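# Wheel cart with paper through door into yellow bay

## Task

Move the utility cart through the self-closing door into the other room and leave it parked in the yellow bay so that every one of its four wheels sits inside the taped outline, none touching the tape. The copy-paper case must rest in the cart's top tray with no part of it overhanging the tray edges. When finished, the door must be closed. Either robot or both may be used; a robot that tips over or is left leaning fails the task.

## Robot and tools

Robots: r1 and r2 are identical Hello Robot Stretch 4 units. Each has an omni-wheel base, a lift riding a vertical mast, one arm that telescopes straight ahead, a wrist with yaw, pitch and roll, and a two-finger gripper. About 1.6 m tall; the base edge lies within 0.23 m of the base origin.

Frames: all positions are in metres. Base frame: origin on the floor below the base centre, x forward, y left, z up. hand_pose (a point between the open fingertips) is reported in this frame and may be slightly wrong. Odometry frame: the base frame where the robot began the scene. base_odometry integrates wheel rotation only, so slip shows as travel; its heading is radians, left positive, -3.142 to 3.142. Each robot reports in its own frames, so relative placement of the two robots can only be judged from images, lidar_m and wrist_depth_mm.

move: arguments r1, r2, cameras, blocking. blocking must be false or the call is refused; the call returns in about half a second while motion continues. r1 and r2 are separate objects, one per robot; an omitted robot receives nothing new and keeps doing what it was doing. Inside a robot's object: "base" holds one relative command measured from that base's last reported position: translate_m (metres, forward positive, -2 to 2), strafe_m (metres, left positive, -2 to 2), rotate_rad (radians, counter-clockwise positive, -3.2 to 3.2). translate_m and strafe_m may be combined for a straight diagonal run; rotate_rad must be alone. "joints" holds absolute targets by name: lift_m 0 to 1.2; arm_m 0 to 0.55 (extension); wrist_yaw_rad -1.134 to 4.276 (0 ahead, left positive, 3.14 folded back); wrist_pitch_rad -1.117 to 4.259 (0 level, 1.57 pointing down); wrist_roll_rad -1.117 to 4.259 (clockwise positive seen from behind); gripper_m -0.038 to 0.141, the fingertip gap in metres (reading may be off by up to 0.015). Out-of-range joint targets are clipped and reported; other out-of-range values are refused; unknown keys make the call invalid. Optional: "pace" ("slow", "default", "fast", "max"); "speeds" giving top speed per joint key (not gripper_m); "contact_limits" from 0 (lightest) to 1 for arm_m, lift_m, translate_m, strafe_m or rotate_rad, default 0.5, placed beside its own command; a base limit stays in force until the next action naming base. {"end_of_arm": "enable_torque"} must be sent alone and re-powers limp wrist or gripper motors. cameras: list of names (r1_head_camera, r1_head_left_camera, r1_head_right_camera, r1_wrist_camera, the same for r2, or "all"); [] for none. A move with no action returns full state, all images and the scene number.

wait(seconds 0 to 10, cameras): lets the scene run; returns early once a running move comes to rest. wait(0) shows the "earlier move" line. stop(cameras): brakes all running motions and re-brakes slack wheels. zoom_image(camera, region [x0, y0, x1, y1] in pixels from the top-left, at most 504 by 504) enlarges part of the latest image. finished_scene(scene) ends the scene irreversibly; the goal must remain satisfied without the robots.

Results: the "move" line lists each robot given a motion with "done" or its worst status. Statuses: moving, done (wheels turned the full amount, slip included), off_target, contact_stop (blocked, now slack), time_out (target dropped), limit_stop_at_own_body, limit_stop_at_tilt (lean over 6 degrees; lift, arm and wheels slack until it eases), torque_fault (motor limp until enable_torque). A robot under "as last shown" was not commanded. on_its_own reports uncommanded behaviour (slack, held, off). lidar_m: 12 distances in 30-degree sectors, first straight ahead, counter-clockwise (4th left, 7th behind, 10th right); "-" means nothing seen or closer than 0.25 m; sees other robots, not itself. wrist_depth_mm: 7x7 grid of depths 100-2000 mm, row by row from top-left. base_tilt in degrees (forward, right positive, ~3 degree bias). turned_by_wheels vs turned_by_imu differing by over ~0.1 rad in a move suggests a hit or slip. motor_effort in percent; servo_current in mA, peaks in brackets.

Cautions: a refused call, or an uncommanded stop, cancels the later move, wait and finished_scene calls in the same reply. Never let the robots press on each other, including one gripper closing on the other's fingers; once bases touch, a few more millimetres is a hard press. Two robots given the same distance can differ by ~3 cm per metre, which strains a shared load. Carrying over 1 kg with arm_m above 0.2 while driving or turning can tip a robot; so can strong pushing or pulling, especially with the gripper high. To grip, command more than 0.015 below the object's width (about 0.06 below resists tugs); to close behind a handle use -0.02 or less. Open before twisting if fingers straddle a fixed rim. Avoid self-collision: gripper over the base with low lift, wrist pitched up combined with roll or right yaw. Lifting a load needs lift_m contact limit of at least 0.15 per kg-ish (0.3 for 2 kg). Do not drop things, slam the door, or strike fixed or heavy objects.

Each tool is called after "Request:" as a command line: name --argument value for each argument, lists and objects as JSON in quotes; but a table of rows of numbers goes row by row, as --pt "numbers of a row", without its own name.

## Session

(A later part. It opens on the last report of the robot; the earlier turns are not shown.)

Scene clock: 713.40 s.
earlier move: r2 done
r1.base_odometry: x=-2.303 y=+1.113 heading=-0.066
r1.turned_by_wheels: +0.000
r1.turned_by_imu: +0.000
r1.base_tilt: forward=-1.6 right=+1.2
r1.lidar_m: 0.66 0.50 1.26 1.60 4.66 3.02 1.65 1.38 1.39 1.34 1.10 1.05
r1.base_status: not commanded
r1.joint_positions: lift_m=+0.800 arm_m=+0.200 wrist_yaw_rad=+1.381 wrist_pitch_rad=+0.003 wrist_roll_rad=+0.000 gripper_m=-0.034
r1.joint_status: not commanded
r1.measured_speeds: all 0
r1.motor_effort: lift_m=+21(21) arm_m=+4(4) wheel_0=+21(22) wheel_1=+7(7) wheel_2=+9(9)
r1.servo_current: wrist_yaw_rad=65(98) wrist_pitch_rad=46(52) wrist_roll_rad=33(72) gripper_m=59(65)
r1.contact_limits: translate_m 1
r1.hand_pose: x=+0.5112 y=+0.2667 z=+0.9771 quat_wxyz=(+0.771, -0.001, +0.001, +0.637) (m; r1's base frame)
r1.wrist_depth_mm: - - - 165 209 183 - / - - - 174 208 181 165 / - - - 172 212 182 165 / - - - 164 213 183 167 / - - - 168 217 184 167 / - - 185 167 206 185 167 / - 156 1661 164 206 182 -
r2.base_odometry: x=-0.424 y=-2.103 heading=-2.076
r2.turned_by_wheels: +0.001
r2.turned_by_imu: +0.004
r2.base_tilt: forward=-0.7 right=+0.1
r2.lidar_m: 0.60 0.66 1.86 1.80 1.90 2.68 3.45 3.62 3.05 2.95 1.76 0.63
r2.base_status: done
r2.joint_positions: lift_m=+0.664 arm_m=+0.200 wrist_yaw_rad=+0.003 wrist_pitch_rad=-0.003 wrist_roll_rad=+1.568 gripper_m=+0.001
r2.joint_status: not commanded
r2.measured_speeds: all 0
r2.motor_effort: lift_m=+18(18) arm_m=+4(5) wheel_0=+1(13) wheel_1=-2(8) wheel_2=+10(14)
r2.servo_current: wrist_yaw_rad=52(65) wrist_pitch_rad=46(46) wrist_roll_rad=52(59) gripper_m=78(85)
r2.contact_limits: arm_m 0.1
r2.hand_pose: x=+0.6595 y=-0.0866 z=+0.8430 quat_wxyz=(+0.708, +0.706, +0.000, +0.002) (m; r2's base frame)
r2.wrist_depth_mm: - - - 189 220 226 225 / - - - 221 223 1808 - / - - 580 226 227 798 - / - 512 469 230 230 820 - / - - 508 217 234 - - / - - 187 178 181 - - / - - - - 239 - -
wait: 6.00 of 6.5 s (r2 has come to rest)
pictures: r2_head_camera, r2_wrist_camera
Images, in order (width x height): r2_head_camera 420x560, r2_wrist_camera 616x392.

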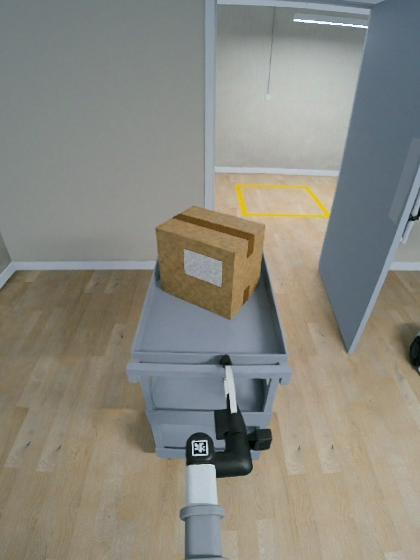

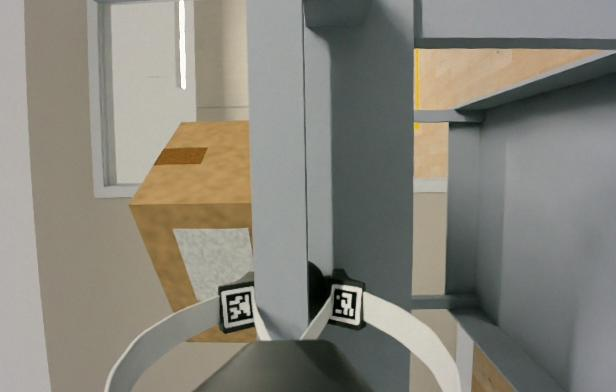

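Request:
move --blocking false --r2 '{"base":{"strafe_m":0.16},"pace":"slow"}'

Request:
wait --seconds 2.5 --cameras '["r2_head_camera"]'

Request:
move --blocking false --r2 '{"base":{"translate_m":0.5,"strafe_m":-0.16},"pace":"slow"}'

Request:
wait --seconds 6.5 --cameras '["r2_wrist_camera","r2_head_camera"]'

Scene clock: 721.30 s.
move: r2 moving
r1: as last shown
r1.lidar_m: 0.64 0.51 1.27 1.60 4.66 3.02 1.62 1.37 1.35 1.34 1.13 1.09
r1.servo_current: wrist_yaw_rad=72(85) wrist_pitch_rad=39(52) wrist_roll_rad=52(59) gripper_m=59(65)
r1.contact_limits: translate_m 1
r1.wrist_depth_mm: - - - 165 208 183 - / - - - 174 210 181 165 / - - - 172 211 182 166 / - - - 164 213 183 167 / - - - 168 219 184 167 / - - 185 167 206 186 168 / - 156 1708 164 208 181 -
r2.base_odometry: x=-0.411 y=-2.110 heading=-2.076
r2.turned_by_wheels: +0.000
r2.turned_by_imu: +0.000
r2.base_tilt: forward=-0.6 right=+0.1
r2.lidar_m: 0.61 0.65 1.85 1.80 1.89 2.66 3.50 3.61 3.01 2.94 1.79 0.62
r2.base_status: strafe_m moving
r2.joint_positions: lift_m=+0.664 arm_m=+0.200 wrist_yaw_rad=+0.002 wrist_pitch_rad=-0.003 wrist_roll_rad=+1.568 gripper_m=+0.001
r2.joint_status: not commanded
r2.measured_speeds: translate_m=+0.000 strafe_m=+0.056 rotate_rad=+0.001 lift_m=+0.000 arm_m=+0.000 wrist_yaw_rad=-0.030 wrist_pitch_rad=+0.000 wrist_roll_rad=+0.000
r2.motor_effort: lift_m=+18(18) arm_m=+4(4) wheel_0=-10(10) wheel_1=+6(9) wheel_2=+1(9)
r2.servo_current: wrist_yaw_rad=46(46) wrist_pitch_rad=46(46) wrist_roll_rad=52(52) gripper_m=72(78)
r2.contact_limits: arm_m 0.1
r2.hand_pose: x=+0.6594 y=-0.0869 z=+0.8430 quat_wxyz=(+0.708, +0.706, +0.000, +0.002) (m; r2's base frame)
r2.wrist_depth_mm: - - - 195 223 229 229 / - - - 224 225 1808 1138 / - - 597 228 228 820 - / - 517 473 230 231 831 - / - - 504 201 234 798 - / - - 188 178 182 - - / - - - - 239 - -
pictures: none

Scene clock: 723.57 s.
earlier move: r2 done
r1.base_odometry: x=-2.303 y=+1.113 heading=-0.066
r1.turned_by_wheels: +0.000
r1.turned_by_imu: +0.000
r1.base_tilt: forward=-1.6 right=+1.2
r1.lidar_m: 0.64 0.52 1.29 1.76 4.64 3.00 1.62 1.38 1.39 1.37 1.14 1.07
r1.base_status: not commanded
r1.joint_positions: lift_m=+0.800 arm_m=+0.200 wrist_yaw_rad=+1.381 wrist_pitch_rad=+0.003 wrist_roll_rad=+0.000 gripper_m=-0.034
r1.joint_status: not commanded
r1.measured_speeds: all 0
r1.motor_effort: lift_m=+21(21) arm_m=+4(4) wheel_0=+21(22) wheel_1=+7(7) wheel_2=+9(9)
r1.servo_current: wrist_yaw_rad=65(85) wrist_pitch_rad=39(52) wrist_roll_rad=46(65) gripper_m=65(65)
r1.contact_limits: translate_m 1
r1.hand_pose: x=+0.5112 y=+0.2667 z=+0.9771 quat_wxyz=(+0.771, -0.001, +0.001, +0.637) (m; r1's base frame)
r1.wrist_depth_mm: - - - 165 209 183 - / - - - 174 209 181 165 / - - - 172 211 182 166 / - - - 164 213 183 167 / - - - 168 217 184 167 / - - 185 167 206 186 168 / - 156 1808 164 207 182 -
r2.base_odometry: x=-0.284 y=-2.180 heading=-2.076
r2.turned_by_wheels: +0.000
r2.turned_by_imu: -0.001
r2.base_tilt: forward=-0.7 right=+0.0
r2.lidar_m: 0.61 2.30 1.71 1.65 1.74 2.38 3.48 3.60 3.19 3.09 1.91 0.62
r2.base_status: done
r2.joint_positions: lift_m=+0.664 arm_m=+0.200 wrist_yaw_rad=-0.005 wrist_pitch_rad=-0.003 wrist_roll_rad=+1.569 gripper_m=+0.001
r2.joint_status: not commanded
r2.measured_speeds: all 0
r2.motor_effort: lift_m=+18(18) arm_m=+4(4) wheel_0=-5(17) wheel_1=+3(9) wheel_2=+0(9)
r2.servo_current: wrist_yaw_rad=46(59) wrist_pitch_rad=39(52) wrist_roll_rad=46(59) gripper_m=59(78)
r2.contact_limits: arm_m 0.1
r2.hand_pose: x=+0.6588 y=-0.0890 z=+0.8430 quat_wxyz=(+0.708, +0.706, -0.003, -0.001) (m; r2's base frame)
r2.wrist_depth_mm: - - - 141 193 1661 - / - - 554 198 201 741 - / - 1983 466 154 209 798 - / - 500 480 216 219 - - / - - 549 211 229 - - / - - 187 177 183 - - / - - - - - 554 496
wait: 2.27 of 2.5 s (r2 has come to rest)
pictures: r2_head_camera
Images, in order (width x height): r2_head_camera 420x560.

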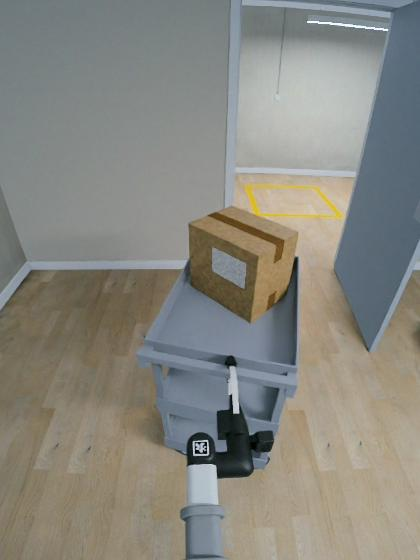

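Scene clock: 724.07 s.
move: r2 moving
r1: as last shown
r1.lidar_m: 0.63 0.51 1.28 1.76 4.67 3.00 1.64 1.39 1.35 1.36 1.11 1.09
r1.motor_effort: lift_m=+21(21) arm_m=+3(4) wheel_0=+21(22) wheel_1=+7(7) wheel_2=+9(9)
r1.servo_current: wrist_yaw_rad=59(78) wrist_pitch_rad=39(46) wrist_roll_rad=52(52) gripper_m=65(65)
r1.contact_limits: translate_m 1
r1.wrist_depth_mm: - - - 165 208 183 - / - - - 175 209 180 165 / - - - 172 211 183 166 / - - - 164 212 184 167 / - - - 168 218 184 167 / - - 185 167 206 185 168 / - 156 1756 163 206 182 -
r2.base_odometry: x=-0.293 y=-2.189 heading=-2.076
r2.turned_by_wheels: +0.000
r2.turned_by_imu: +0.000
r2.base_tilt: forward=-0.7 right=+0.1
r2.lidar_m: 0.62 2.28 1.72 1.65 1.78 2.35 3.50 3.62 3.18 3.09 1.90 0.61
r2.base_status: translate_m moving; strafe_m moving
r2.joint_positions: lift_m=+0.664 arm_m=+0.200 wrist_yaw_rad=-0.005 wrist_pitch_rad=-0.003 wrist_roll_rad=+1.569 gripper_m=+0.001
r2.joint_status: not commanded
r2.measured_speeds: translate_m=+0.049 strafe_m=-0.015 rotate_rad=+0.002 lift_m=+0.000 arm_m=+0.000 wrist_yaw_rad=+0.000 wrist_pitch_rad=+0.000 wrist_roll_rad=+0.000
r2.motor_effort: lift_m=+18(18) arm_m=+4(4) wheel_0=+11(11) wheel_1=+5(5) wheel_2=-14(14)
r2.servo_current: wrist_yaw_rad=52(65) wrist_pitch_rad=46(46) wrist_roll_rad=52(52) gripper_m=59(65)
r2.contact_limits: arm_m 0.1
r2.hand_pose: x=+0.6588 y=-0.0890 z=+0.8430 quat_wxyz=(+0.708, +0.706, -0.003, -0.001) (m; r2's base frame)
r2.wrist_depth_mm: - - - 139 191 1499 - / - - 544 196 199 750 - / - 500 459 204 210 798 - / - 484 480 215 218 - - / - - 564 225 229 - - / - - 184 177 183 - - / - - - - - 549 492
pictures: none

Scene clock: 730.07 s.
earlier move: r2 done
r1.base_odometry: x=-2.303 y=+1.113 heading=-0.066
r1.turned_by_wheels: +0.000
r1.turned_by_imu: +0.000
r1.base_tilt: forward=-1.6 right=+1.2
r1.lidar_m: 0.64 0.51 1.30 1.55 4.65 3.03 1.63 1.37 1.39 1.33 1.12 1.05
r1.base_status: not commanded
r1.joint_positions: lift_m=+0.800 arm_m=+0.200 wrist_yaw_rad=+1.381 wrist_pitch_rad=+0.003 wrist_roll_rad=+0.000 gripper_m=-0.034
r1.joint_status: not commanded
r1.measured_speeds: all 0
r1.motor_effort: lift_m=+21(21) arm_m=+4(4) wheel_0=+21(22) wheel_1=+6(7) wheel_2=+9(9)
r1.servo_current: wrist_yaw_rad=78(98) wrist_pitch_rad=46(52) wrist_roll_rad=46(78) gripper_m=59(65)
r1.contact_limits: translate_m 1
r1.hand_pose: x=+0.5112 y=+0.2667 z=+0.9771 quat_wxyz=(+0.771, -0.001, +0.001, +0.637) (m; r1's base frame)
r1.wrist_depth_mm: - - - 165 208 183 - / - - - 174 208 181 165 / - - - 172 211 183 166 / - - 1537 164 213 183 167 / - - 1537 168 218 185 167 / - - 185 168 206 186 168 / - 156 1537 164 207 182 -
r2.base_odometry: x=-0.665 y=-2.541 heading=-2.075
r2.turned_by_wheels: +0.001
r2.turned_by_imu: +0.005
r2.base_tilt: forward=-0.7 right=+0.1
r2.lidar_m: 0.60 0.64 1.84 1.78 1.89 2.68 4.03 4.03 3.06 2.95 1.31 0.62
r2.base_status: done
r2.joint_positions: lift_m=+0.664 arm_m=+0.200 wrist_yaw_rad=+0.003 wrist_pitch_rad=-0.003 wrist_roll_rad=+1.569 gripper_m=+0.001
r2.joint_status: not commanded
r2.measured_speeds: all 0
r2.motor_effort: lift_m=+18(18) arm_m=+4(4) wheel_0=+8(16) wheel_1=+7(9) wheel_2=-3(14)
r2.servo_current: wrist_yaw_rad=46(65) wrist_pitch_rad=39(46) wrist_roll_rad=46(65) gripper_m=65(72)
r2.contact_limits: arm_m 0.1
r2.hand_pose: x=+0.6595 y=-0.0866 z=+0.8431 quat_wxyz=(+0.708, +0.706, +0.000, +0.002) (m; r2's base frame)
r2.wrist_depth_mm: - - - 193 221 229 228 / - - - 222 223 1756 1160 / - - 591 227 226 809 - / 1499 477 469 229 229 831 - / - 504 500 210 233 820 - / - - 188 176 182 - - / - - - - 238 - -
wait: 6.00 of 6.5 s (r2 has come to rest)
pictures: r2_head_camera, r2_wrist_camera
Images, in order (width x height): r2_head_camera 420x560, r2_wrist_camera 616x392.

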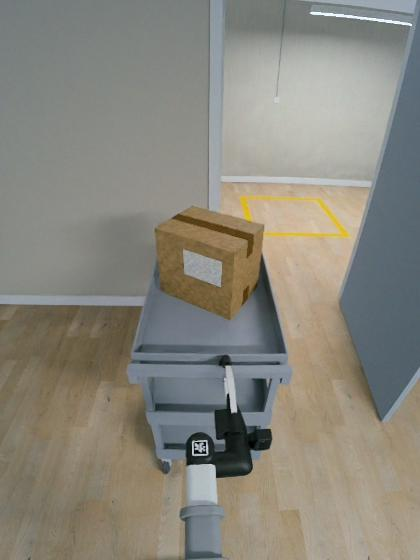

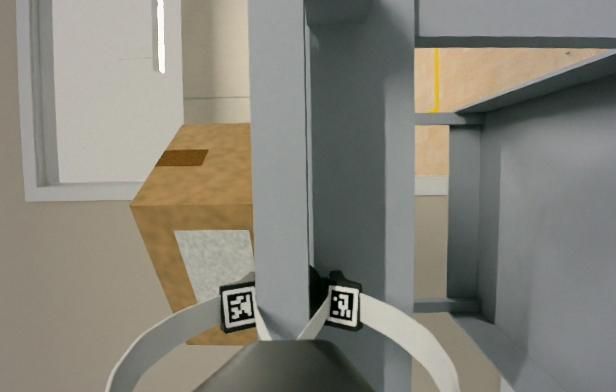

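Request:
move --blocking false --r2 '{"base":{"translate_m":-0.6,"strafe_m":0.04},"pace":"slow","speeds":{}}'

Request:
wait --seconds 7.5

Request:
move --blocking false --r2 '{"base":{"translate_m":0.07,"strafe_m":0.25},"pace":"slow"}'

Request:
wait --seconds 4 --cameras '["r2_head_camera","r2_wrist_camera"]'

r2: "speeds" must be an object that gives a speed for at least one key that is commanded beside it, as in {"wrist_pitch_rad": 1.82}; or leave "speeds" out
Scene clock: 743.80 s.
r1.base_odometry: x=-2.303 y=+1.113 heading=-0.066
r1.turned_by_wheels: +0.000
r1.turned_by_imu: +0.000
r1.base_tilt: forward=-1.6 right=+1.2
r1.lidar_m: 0.62 0.51 1.31 1.56 4.66 3.02 1.66 1.39 1.37 1.37 1.11 1.06
r1.base_status: not commanded
r1.joint_positions: lift_m=+0.800 arm_m=+0.200 wrist_yaw_rad=+1.381 wrist_pitch_rad=+0.003 wrist_roll_rad=+0.000 gripper_m=-0.034
r1.joint_status: not commanded
r1.measured_speeds: all 0
r1.motor_effort: lift_m=+21(21) arm_m=+4(4) wheel_0=+21(22) wheel_1=+7(7) wheel_2=+9(9)
r1.servo_current: wrist_yaw_rad=52(98) wrist_pitch_rad=46(52) wrist_roll_rad=52(78) gripper_m=59(65)
r1.contact_limits: translate_m 1
r1.hand_pose: x=+0.5112 y=+0.2667 z=+0.9771 quat_wxyz=(+0.771, -0.001, +0.001, +0.637) (m; r1's base frame)
r1.wrist_depth_mm: - - - 165 209 183 - / - - - 174 209 181 165 / - - - 172 211 182 166 / - - 1537 164 213 183 167 / - - 1576 168 219 184 167 / - - 185 167 206 185 168 / - 156 1499 164 206 182 -
r2.base_odometry: x=-0.665 y=-2.541 heading=-2.075
r2.turned_by_wheels: +0.000
r2.turned_by_imu: +0.000
r2.base_tilt: forward=-0.7 right=+0.1
r2.lidar_m: 0.60 0.65 1.82 1.78 1.90 2.66 4.03 4.05 3.04 2.96 1.31 0.63
r2.base_status: done
r2.joint_positions: lift_m=+0.664 arm_m=+0.200 wrist_yaw_rad=+0.003 wrist_pitch_rad=-0.003 wrist_roll_rad=+1.569 gripper_m=+0.001
r2.joint_status: not commanded
r2.measured_speeds: all 0
r2.motor_effort: lift_m=+18(18) arm_m=+4(4) wheel_0=+8(16) wheel_1=+7(9) wheel_2=-3(14)
r2.servo_current: wrist_yaw_rad=52(65) wrist_pitch_rad=39(46) wrist_roll_rad=46(65) gripper_m=65(72)
r2.contact_limits: arm_m 0.1
r2.hand_pose: x=+0.6595 y=-0.0866 z=+0.8431 quat_wxyz=(+0.708, +0.706, +0.000, +0.002) (m; r2's base frame)
r2.wrist_depth_mm: - - - 193 221 229 229 / - - - 223 224 1863 1138 / - - 585 226 226 820 - / 1464 477 466 229 229 831 - / - 504 504 210 233 820 - / - - 188 177 182 - - / - - - - 237 - -
pictures: none

not run: a call was refused earlier in this reply.

not run: a call was refused earlier in this reply.

not run: a call was refused earlier in this reply.

Request:
move --blocking false --r2 '{"base":{"translate_m":-0.6,"strafe_m":0.04}}'

Request:
wait --seconds 5

Request:
move --blocking false --r2 '{"base":{"translate_m":0.07,"strafe_m":0.25},"pace":"slow"}'

Request:
wait --seconds 4.5 --cameras '["r2_head_camera","r2_wrist_camera","r2_head_left_camera"]'

Scene clock: 749.17 s.
move: r2 moving
r1.base_odometry: x=-2.303 y=+1.113 heading=-0.066
r1.turned_by_wheels: +0.000
r1.turned_by_imu: +0.000
r1.base_tilt: forward=-1.6 right=+1.2
r1.lidar_m: 0.64 0.50 1.31 1.56 4.67 3.00 1.65 1.38 1.38 1.34 1.13 1.07
r1.base_status: not commanded
r1.joint_positions: lift_m=+0.800 arm_m=+0.200 wrist_yaw_rad=+1.381 wrist_pitch_rad=+0.003 wrist_roll_rad=+0.000 gripper_m=-0.034
r1.joint_status: not commanded
r1.measured_speeds: all 0
r1.motor_effort: lift_m=+21(21) arm_m=+4(4) wheel_0=+21(22) wheel_1=+7(7) wheel_2=+9(9)
r1.servo_current: wrist_yaw_rad=52(85) wrist_pitch_rad=52(52) wrist_roll_rad=46(52) gripper_m=52(65)
r1.contact_limits: translate_m 1
r1.hand_pose: x=+0.5112 y=+0.2667 z=+0.9771 quat_wxyz=(+0.771, -0.001, +0.001, +0.637) (m; r1's base frame)
r1.wrist_depth_mm: - - - 165 208 183 - / - - 1576 174 209 181 165 / - - - 172 211 182 166 / - - 1537 164 212 183 167 / - - - 168 218 184 167 / - - 185 168 205 186 168 / - 156 1576 163 207 182 -
r2.base_odometry: x=-0.649 y=-2.515 heading=-2.074
r2.turned_by_wheels: +0.001
r2.turned_by_imu: +0.001
r2.base_tilt: forward=-0.6 right=+0.0
r2.lidar_m: 0.59 0.64 1.86 1.78 1.89 2.68 3.95 4.04 3.04 2.94 1.31 0.63
r2.base_status: translate_m moving; strafe_m moving
r2.joint_positions: lift_m=+0.664 arm_m=+0.200 wrist_yaw_rad=+0.004 wrist_pitch_rad=-0.003 wrist_roll_rad=+1.569 gripper_m=+0.001
r2.joint_status: not commanded
r2.measured_speeds: translate_m=-0.123 strafe_m=+0.008 rotate_rad=+0.000 lift_m=+0.000 arm_m=+0.000 wrist_yaw_rad=+0.002 wrist_pitch_rad=+0.000 wrist_roll_rad=+0.000
r2.motor_effort: lift_m=+18(18) arm_m=-4(4) wheel_0=-6(7) wheel_1=-7(8) wheel_2=+19(19)
r2.servo_current: wrist_yaw_rad=46(59) wrist_pitch_rad=39(46) wrist_roll_rad=46(52) gripper_m=65(72)
r2.contact_limits: arm_m 0.1
r2.hand_pose: x=+0.6597 y=-0.0863 z=+0.8431 quat_wxyz=(+0.708, +0.706, +0.000, +0.002) (m; r2's base frame)
r2.wrist_depth_mm: - - - 195 220 234 232 / 1576 - - 222 223 1808 597 / 1537 - 574 225 226 809 - / 1537 473 469 229 229 820 - / - 508 504 175 234 831 - / - - 189 178 181 - - / - - - - 239 - -
pictures: none

Scene clock: 752.17 s.
earlier move: r2 done
r1.base_odometry: x=-2.303 y=+1.113 heading=-0.066
r1.turned_by_wheels: +0.000
r1.turned_by_imu: +0.000
r1.base_tilt: forward=-1.6 right=+1.2
r1.lidar_m: 0.62 0.51 1.27 1.51 4.66 3.01 1.64 1.37 1.37 1.37 1.13 1.08
r1.base_status: not commanded
r1.joint_positions: lift_m=+0.800 arm_m=+0.200 wrist_yaw_rad=+1.381 wrist_pitch_rad=+0.003 wrist_roll_rad=+0.000 gripper_m=-0.034
r1.joint_status: not commanded
r1.measured_speeds: all 0
r1.motor_effort: lift_m=+21(21) arm_m=+4(4) wheel_0=+22(22) wheel_1=+7(7) wheel_2=+9(9)
r1.servo_current: wrist_yaw_rad=65(85) wrist_pitch_rad=39(52) wrist_roll_rad=46(65) gripper_m=59(72)
r1.contact_limits: translate_m 1
r1.hand_pose: x=+0.5112 y=+0.2667 z=+0.9771 quat_wxyz=(+0.771, -0.001, +0.001, +0.637) (m; r1's base frame)
r1.wrist_depth_mm: - - - 165 208 183 - / - - - 174 209 181 166 / - - - 172 211 183 166 / - - - 164 213 183 167 / - - - 168 218 185 167 / - - 185 167 206 185 168 / - 156 1308 164 207 182 -
r2.base_odometry: x=-0.340 y=-2.035 heading=-2.076
r2.turned_by_wheels: -0.001
r2.turned_by_imu: -0.003
r2.base_tilt: forward=-0.6 right=+0.1
r2.lidar_m: 0.60 0.65 1.81 1.77 1.88 2.61 3.37 3.50 3.10 2.96 1.86 0.62
r2.base_status: done
r2.joint_positions: lift_m=+0.664 arm_m=+0.200 wrist_yaw_rad=-0.001 wrist_pitch_rad=-0.003 wrist_roll_rad=+1.569 gripper_m=+0.001
r2.joint_status: not commanded
r2.measured_speeds: all 0
r2.motor_effort: lift_m=+17(18) arm_m=-4(4) wheel_0=-4(14) wheel_1=-4(10) wheel_2=-1(19)
r2.servo_current: wrist_yaw_rad=52(59) wrist_pitch_rad=39(46) wrist_roll_rad=39(59) gripper_m=59(72)
r2.contact_limits: arm_m 0.1
r2.hand_pose: x=+0.6592 y=-0.0878 z=+0.8432 quat_wxyz=(+0.708, +0.706, -0.002, +0.001) (m; r2's base frame)
r2.wrist_depth_mm: - - - 200 219 222 239 / - - - 220 221 1756 - / - - 569 224 225 809 - / - - 477 229 229 820 - / - - 500 175 233 820 - / - - 187 177 182 - - / - - - - 240 - -
wait: 3.00 of 5 s (r2 has come to rest)
pictures: none

Scene clock: 752.67 s.
move: r2 moving
r1: as last shown
r1.lidar_m: 0.63 0.50 1.27 1.51 4.63 3.05 1.64 1.38 1.34 1.34 1.13 1.07
r1.motor_effort: lift_m=+21(21) arm_m=+4(4) wheel_0=+21(22) wheel_1=+6(7) wheel_2=+9(9)
r1.servo_current: wrist_yaw_rad=52(91) wrist_pitch_rad=46(46) wrist_roll_rad=46(59) gripper_m=65(65)
r1.contact_limits: translate_m 1
r1.wrist_depth_mm: - - - 165 208 183 - / - - - 174 210 181 165 / - - - 171 211 182 166 / - - - 164 213 183 167 / - - - 168 219 184 167 / - - 185 167 206 186 167 / - 156 182 163 207 182 -
r2.base_odometry: x=-0.331 y=-2.044 heading=-2.077
r2.turned_by_wheels: -0.002
r2.turned_by_imu: -0.001
r2.base_tilt: forward=-0.7 right=+0.1
r2.lidar_m: 0.58 0.62 1.80 1.76 1.84 2.56 3.36 3.49 3.06 2.97 1.88 0.62
r2.base_status: translate_m moving; strafe_m moving
r2.joint_positions: lift_m=+0.664 arm_m=+0.200 wrist_yaw_rad=-0.005 wrist_pitch_rad=-0.003 wrist_roll_rad=+1.569 gripper_m=+0.001
r2.joint_status: not commanded
r2.measured_speeds: translate_m=+0.014 strafe_m=+0.048 rotate_rad=-0.001 lift_m=+0.000 arm_m=+0.000 wrist_yaw_rad=-0.002 wrist_pitch_rad=+0.000 wrist_roll_rad=+0.000
r2.motor_effort: lift_m=+17(17) arm_m=-4(4) wheel_0=-10(13) wheel_1=+6(8) wheel_2=-13(13)
r2.servo_current: wrist_yaw_rad=52(59) wrist_pitch_rad=46(46) wrist_roll_rad=59(59) gripper_m=65(65)
r2.contact_limits: arm_m 0.1
r2.hand_pose: x=+0.6589 y=-0.0887 z=+0.8432 quat_wxyz=(+0.708, +0.706, -0.003, +0.000) (m; r2's base frame)
r2.wrist_depth_mm: - - - 202 220 224 240 / - - - 222 223 1756 - / - - 574 224 225 809 - / - - 473 229 229 831 - / - - 496 176 233 809 - / - - 188 177 182 - - / - - - - 239 - -
pictures: none

Scene clock: 756.00 s.
earlier move: r2 done
r1.base_odometry: x=-2.303 y=+1.113 heading=-0.066
r1.turned_by_wheels: +0.000
r1.turned_by_imu: +0.000
r1.base_tilt: forward=-1.6 right=+1.2
r1.lidar_m: 0.63 0.51 1.31 1.99 4.64 3.05 1.66 1.36 1.36 1.34 1.13 1.07
r1.base_status: not commanded
r1.joint_positions: lift_m=+0.800 arm_m=+0.200 wrist_yaw_rad=+1.381 wrist_pitch_rad=+0.003 wrist_roll_rad=+0.000 gripper_m=-0.034
r1.joint_status: not commanded
r1.measured_speeds: all 0
r1.motor_effort: lift_m=+21(21) arm_m=+4(4) wheel_0=+22(22) wheel_1=+6(7) wheel_2=+9(9)
r1.servo_current: wrist_yaw_rad=72(91) wrist_pitch_rad=46(52) wrist_roll_rad=46(72) gripper_m=59(72)
r1.contact_limits: translate_m 1
r1.hand_pose: x=+0.5112 y=+0.2667 z=+0.9771 quat_wxyz=(+0.771, -0.001, +0.001, +0.637) (m; r1's base frame)
r1.wrist_depth_mm: - - - 166 208 183 - / - - - 175 209 180 165 / - - - 172 211 183 166 / - - - 164 213 183 167 / - - - 168 218 185 167 / - - 185 167 206 185 168 / - 156 1983 164 207 182 -
r2.base_odometry: x=-0.156 y=-2.217 heading=-2.076
r2.turned_by_wheels: +0.001
r2.turned_by_imu: +0.001
r2.base_tilt: forward=-0.7 right=+0.1
r2.lidar_m: 0.60 2.10 1.54 1.51 1.61 2.27 3.43 3.53 3.33 3.23 2.03 0.58
r2.base_status: done
r2.joint_positions: lift_m=+0.664 arm_m=+0.200 wrist_yaw_rad=-0.006 wrist_pitch_rad=-0.003 wrist_roll_rad=+1.569 gripper_m=+0.001
r2.joint_status: not commanded
r2.measured_speeds: all 0
r2.motor_effort: lift_m=+17(17) arm_m=-4(4) wheel_0=-5(15) wheel_1=+4(8) wheel_2=-9(14)
r2.servo_current: wrist_yaw_rad=52(65) wrist_pitch_rad=46(52) wrist_roll_rad=46(59) gripper_m=59(72)
r2.contact_limits: arm_m 0.1
r2.hand_pose: x=+0.6588 y=-0.0890 z=+0.8432 quat_wxyz=(+0.708, +0.706, -0.003, -0.001) (m; r2's base frame)
r2.wrist_depth_mm: - 1921 477 163 167 - - / - 466 436 125 178 - - / - 484 427 132 192 798 - / - - 530 146 208 - - / - - - 156 225 1983 - / - - 187 172 182 1708 512 / - - - - - 1708 477
wait: 3.33 of 4.5 s (r2 has come to rest)
pictures: r2_head_camera, r2_head_left_camera, r2_wrist_camera
Images, in order (width x height): r2_head_camera 420x560, r2_head_left_camera 420x672, r2_wrist_camera 616x392.

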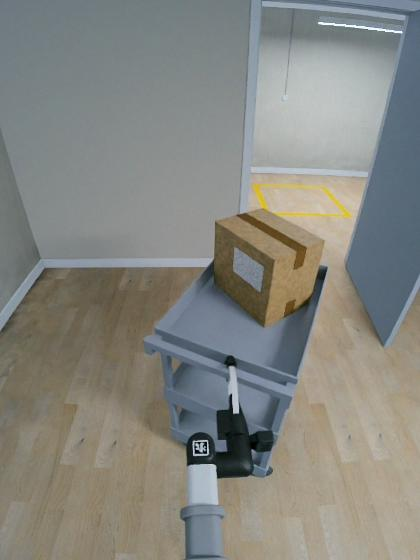

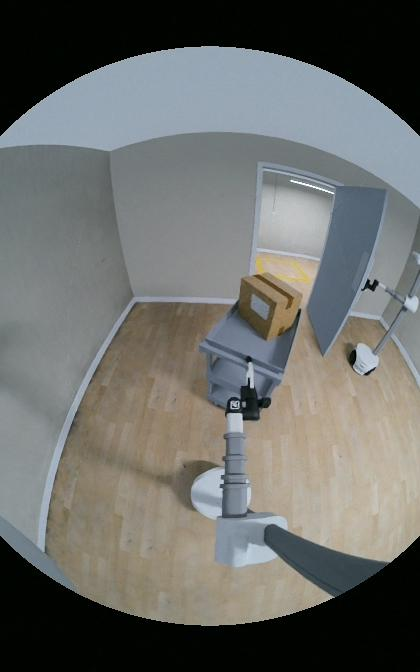

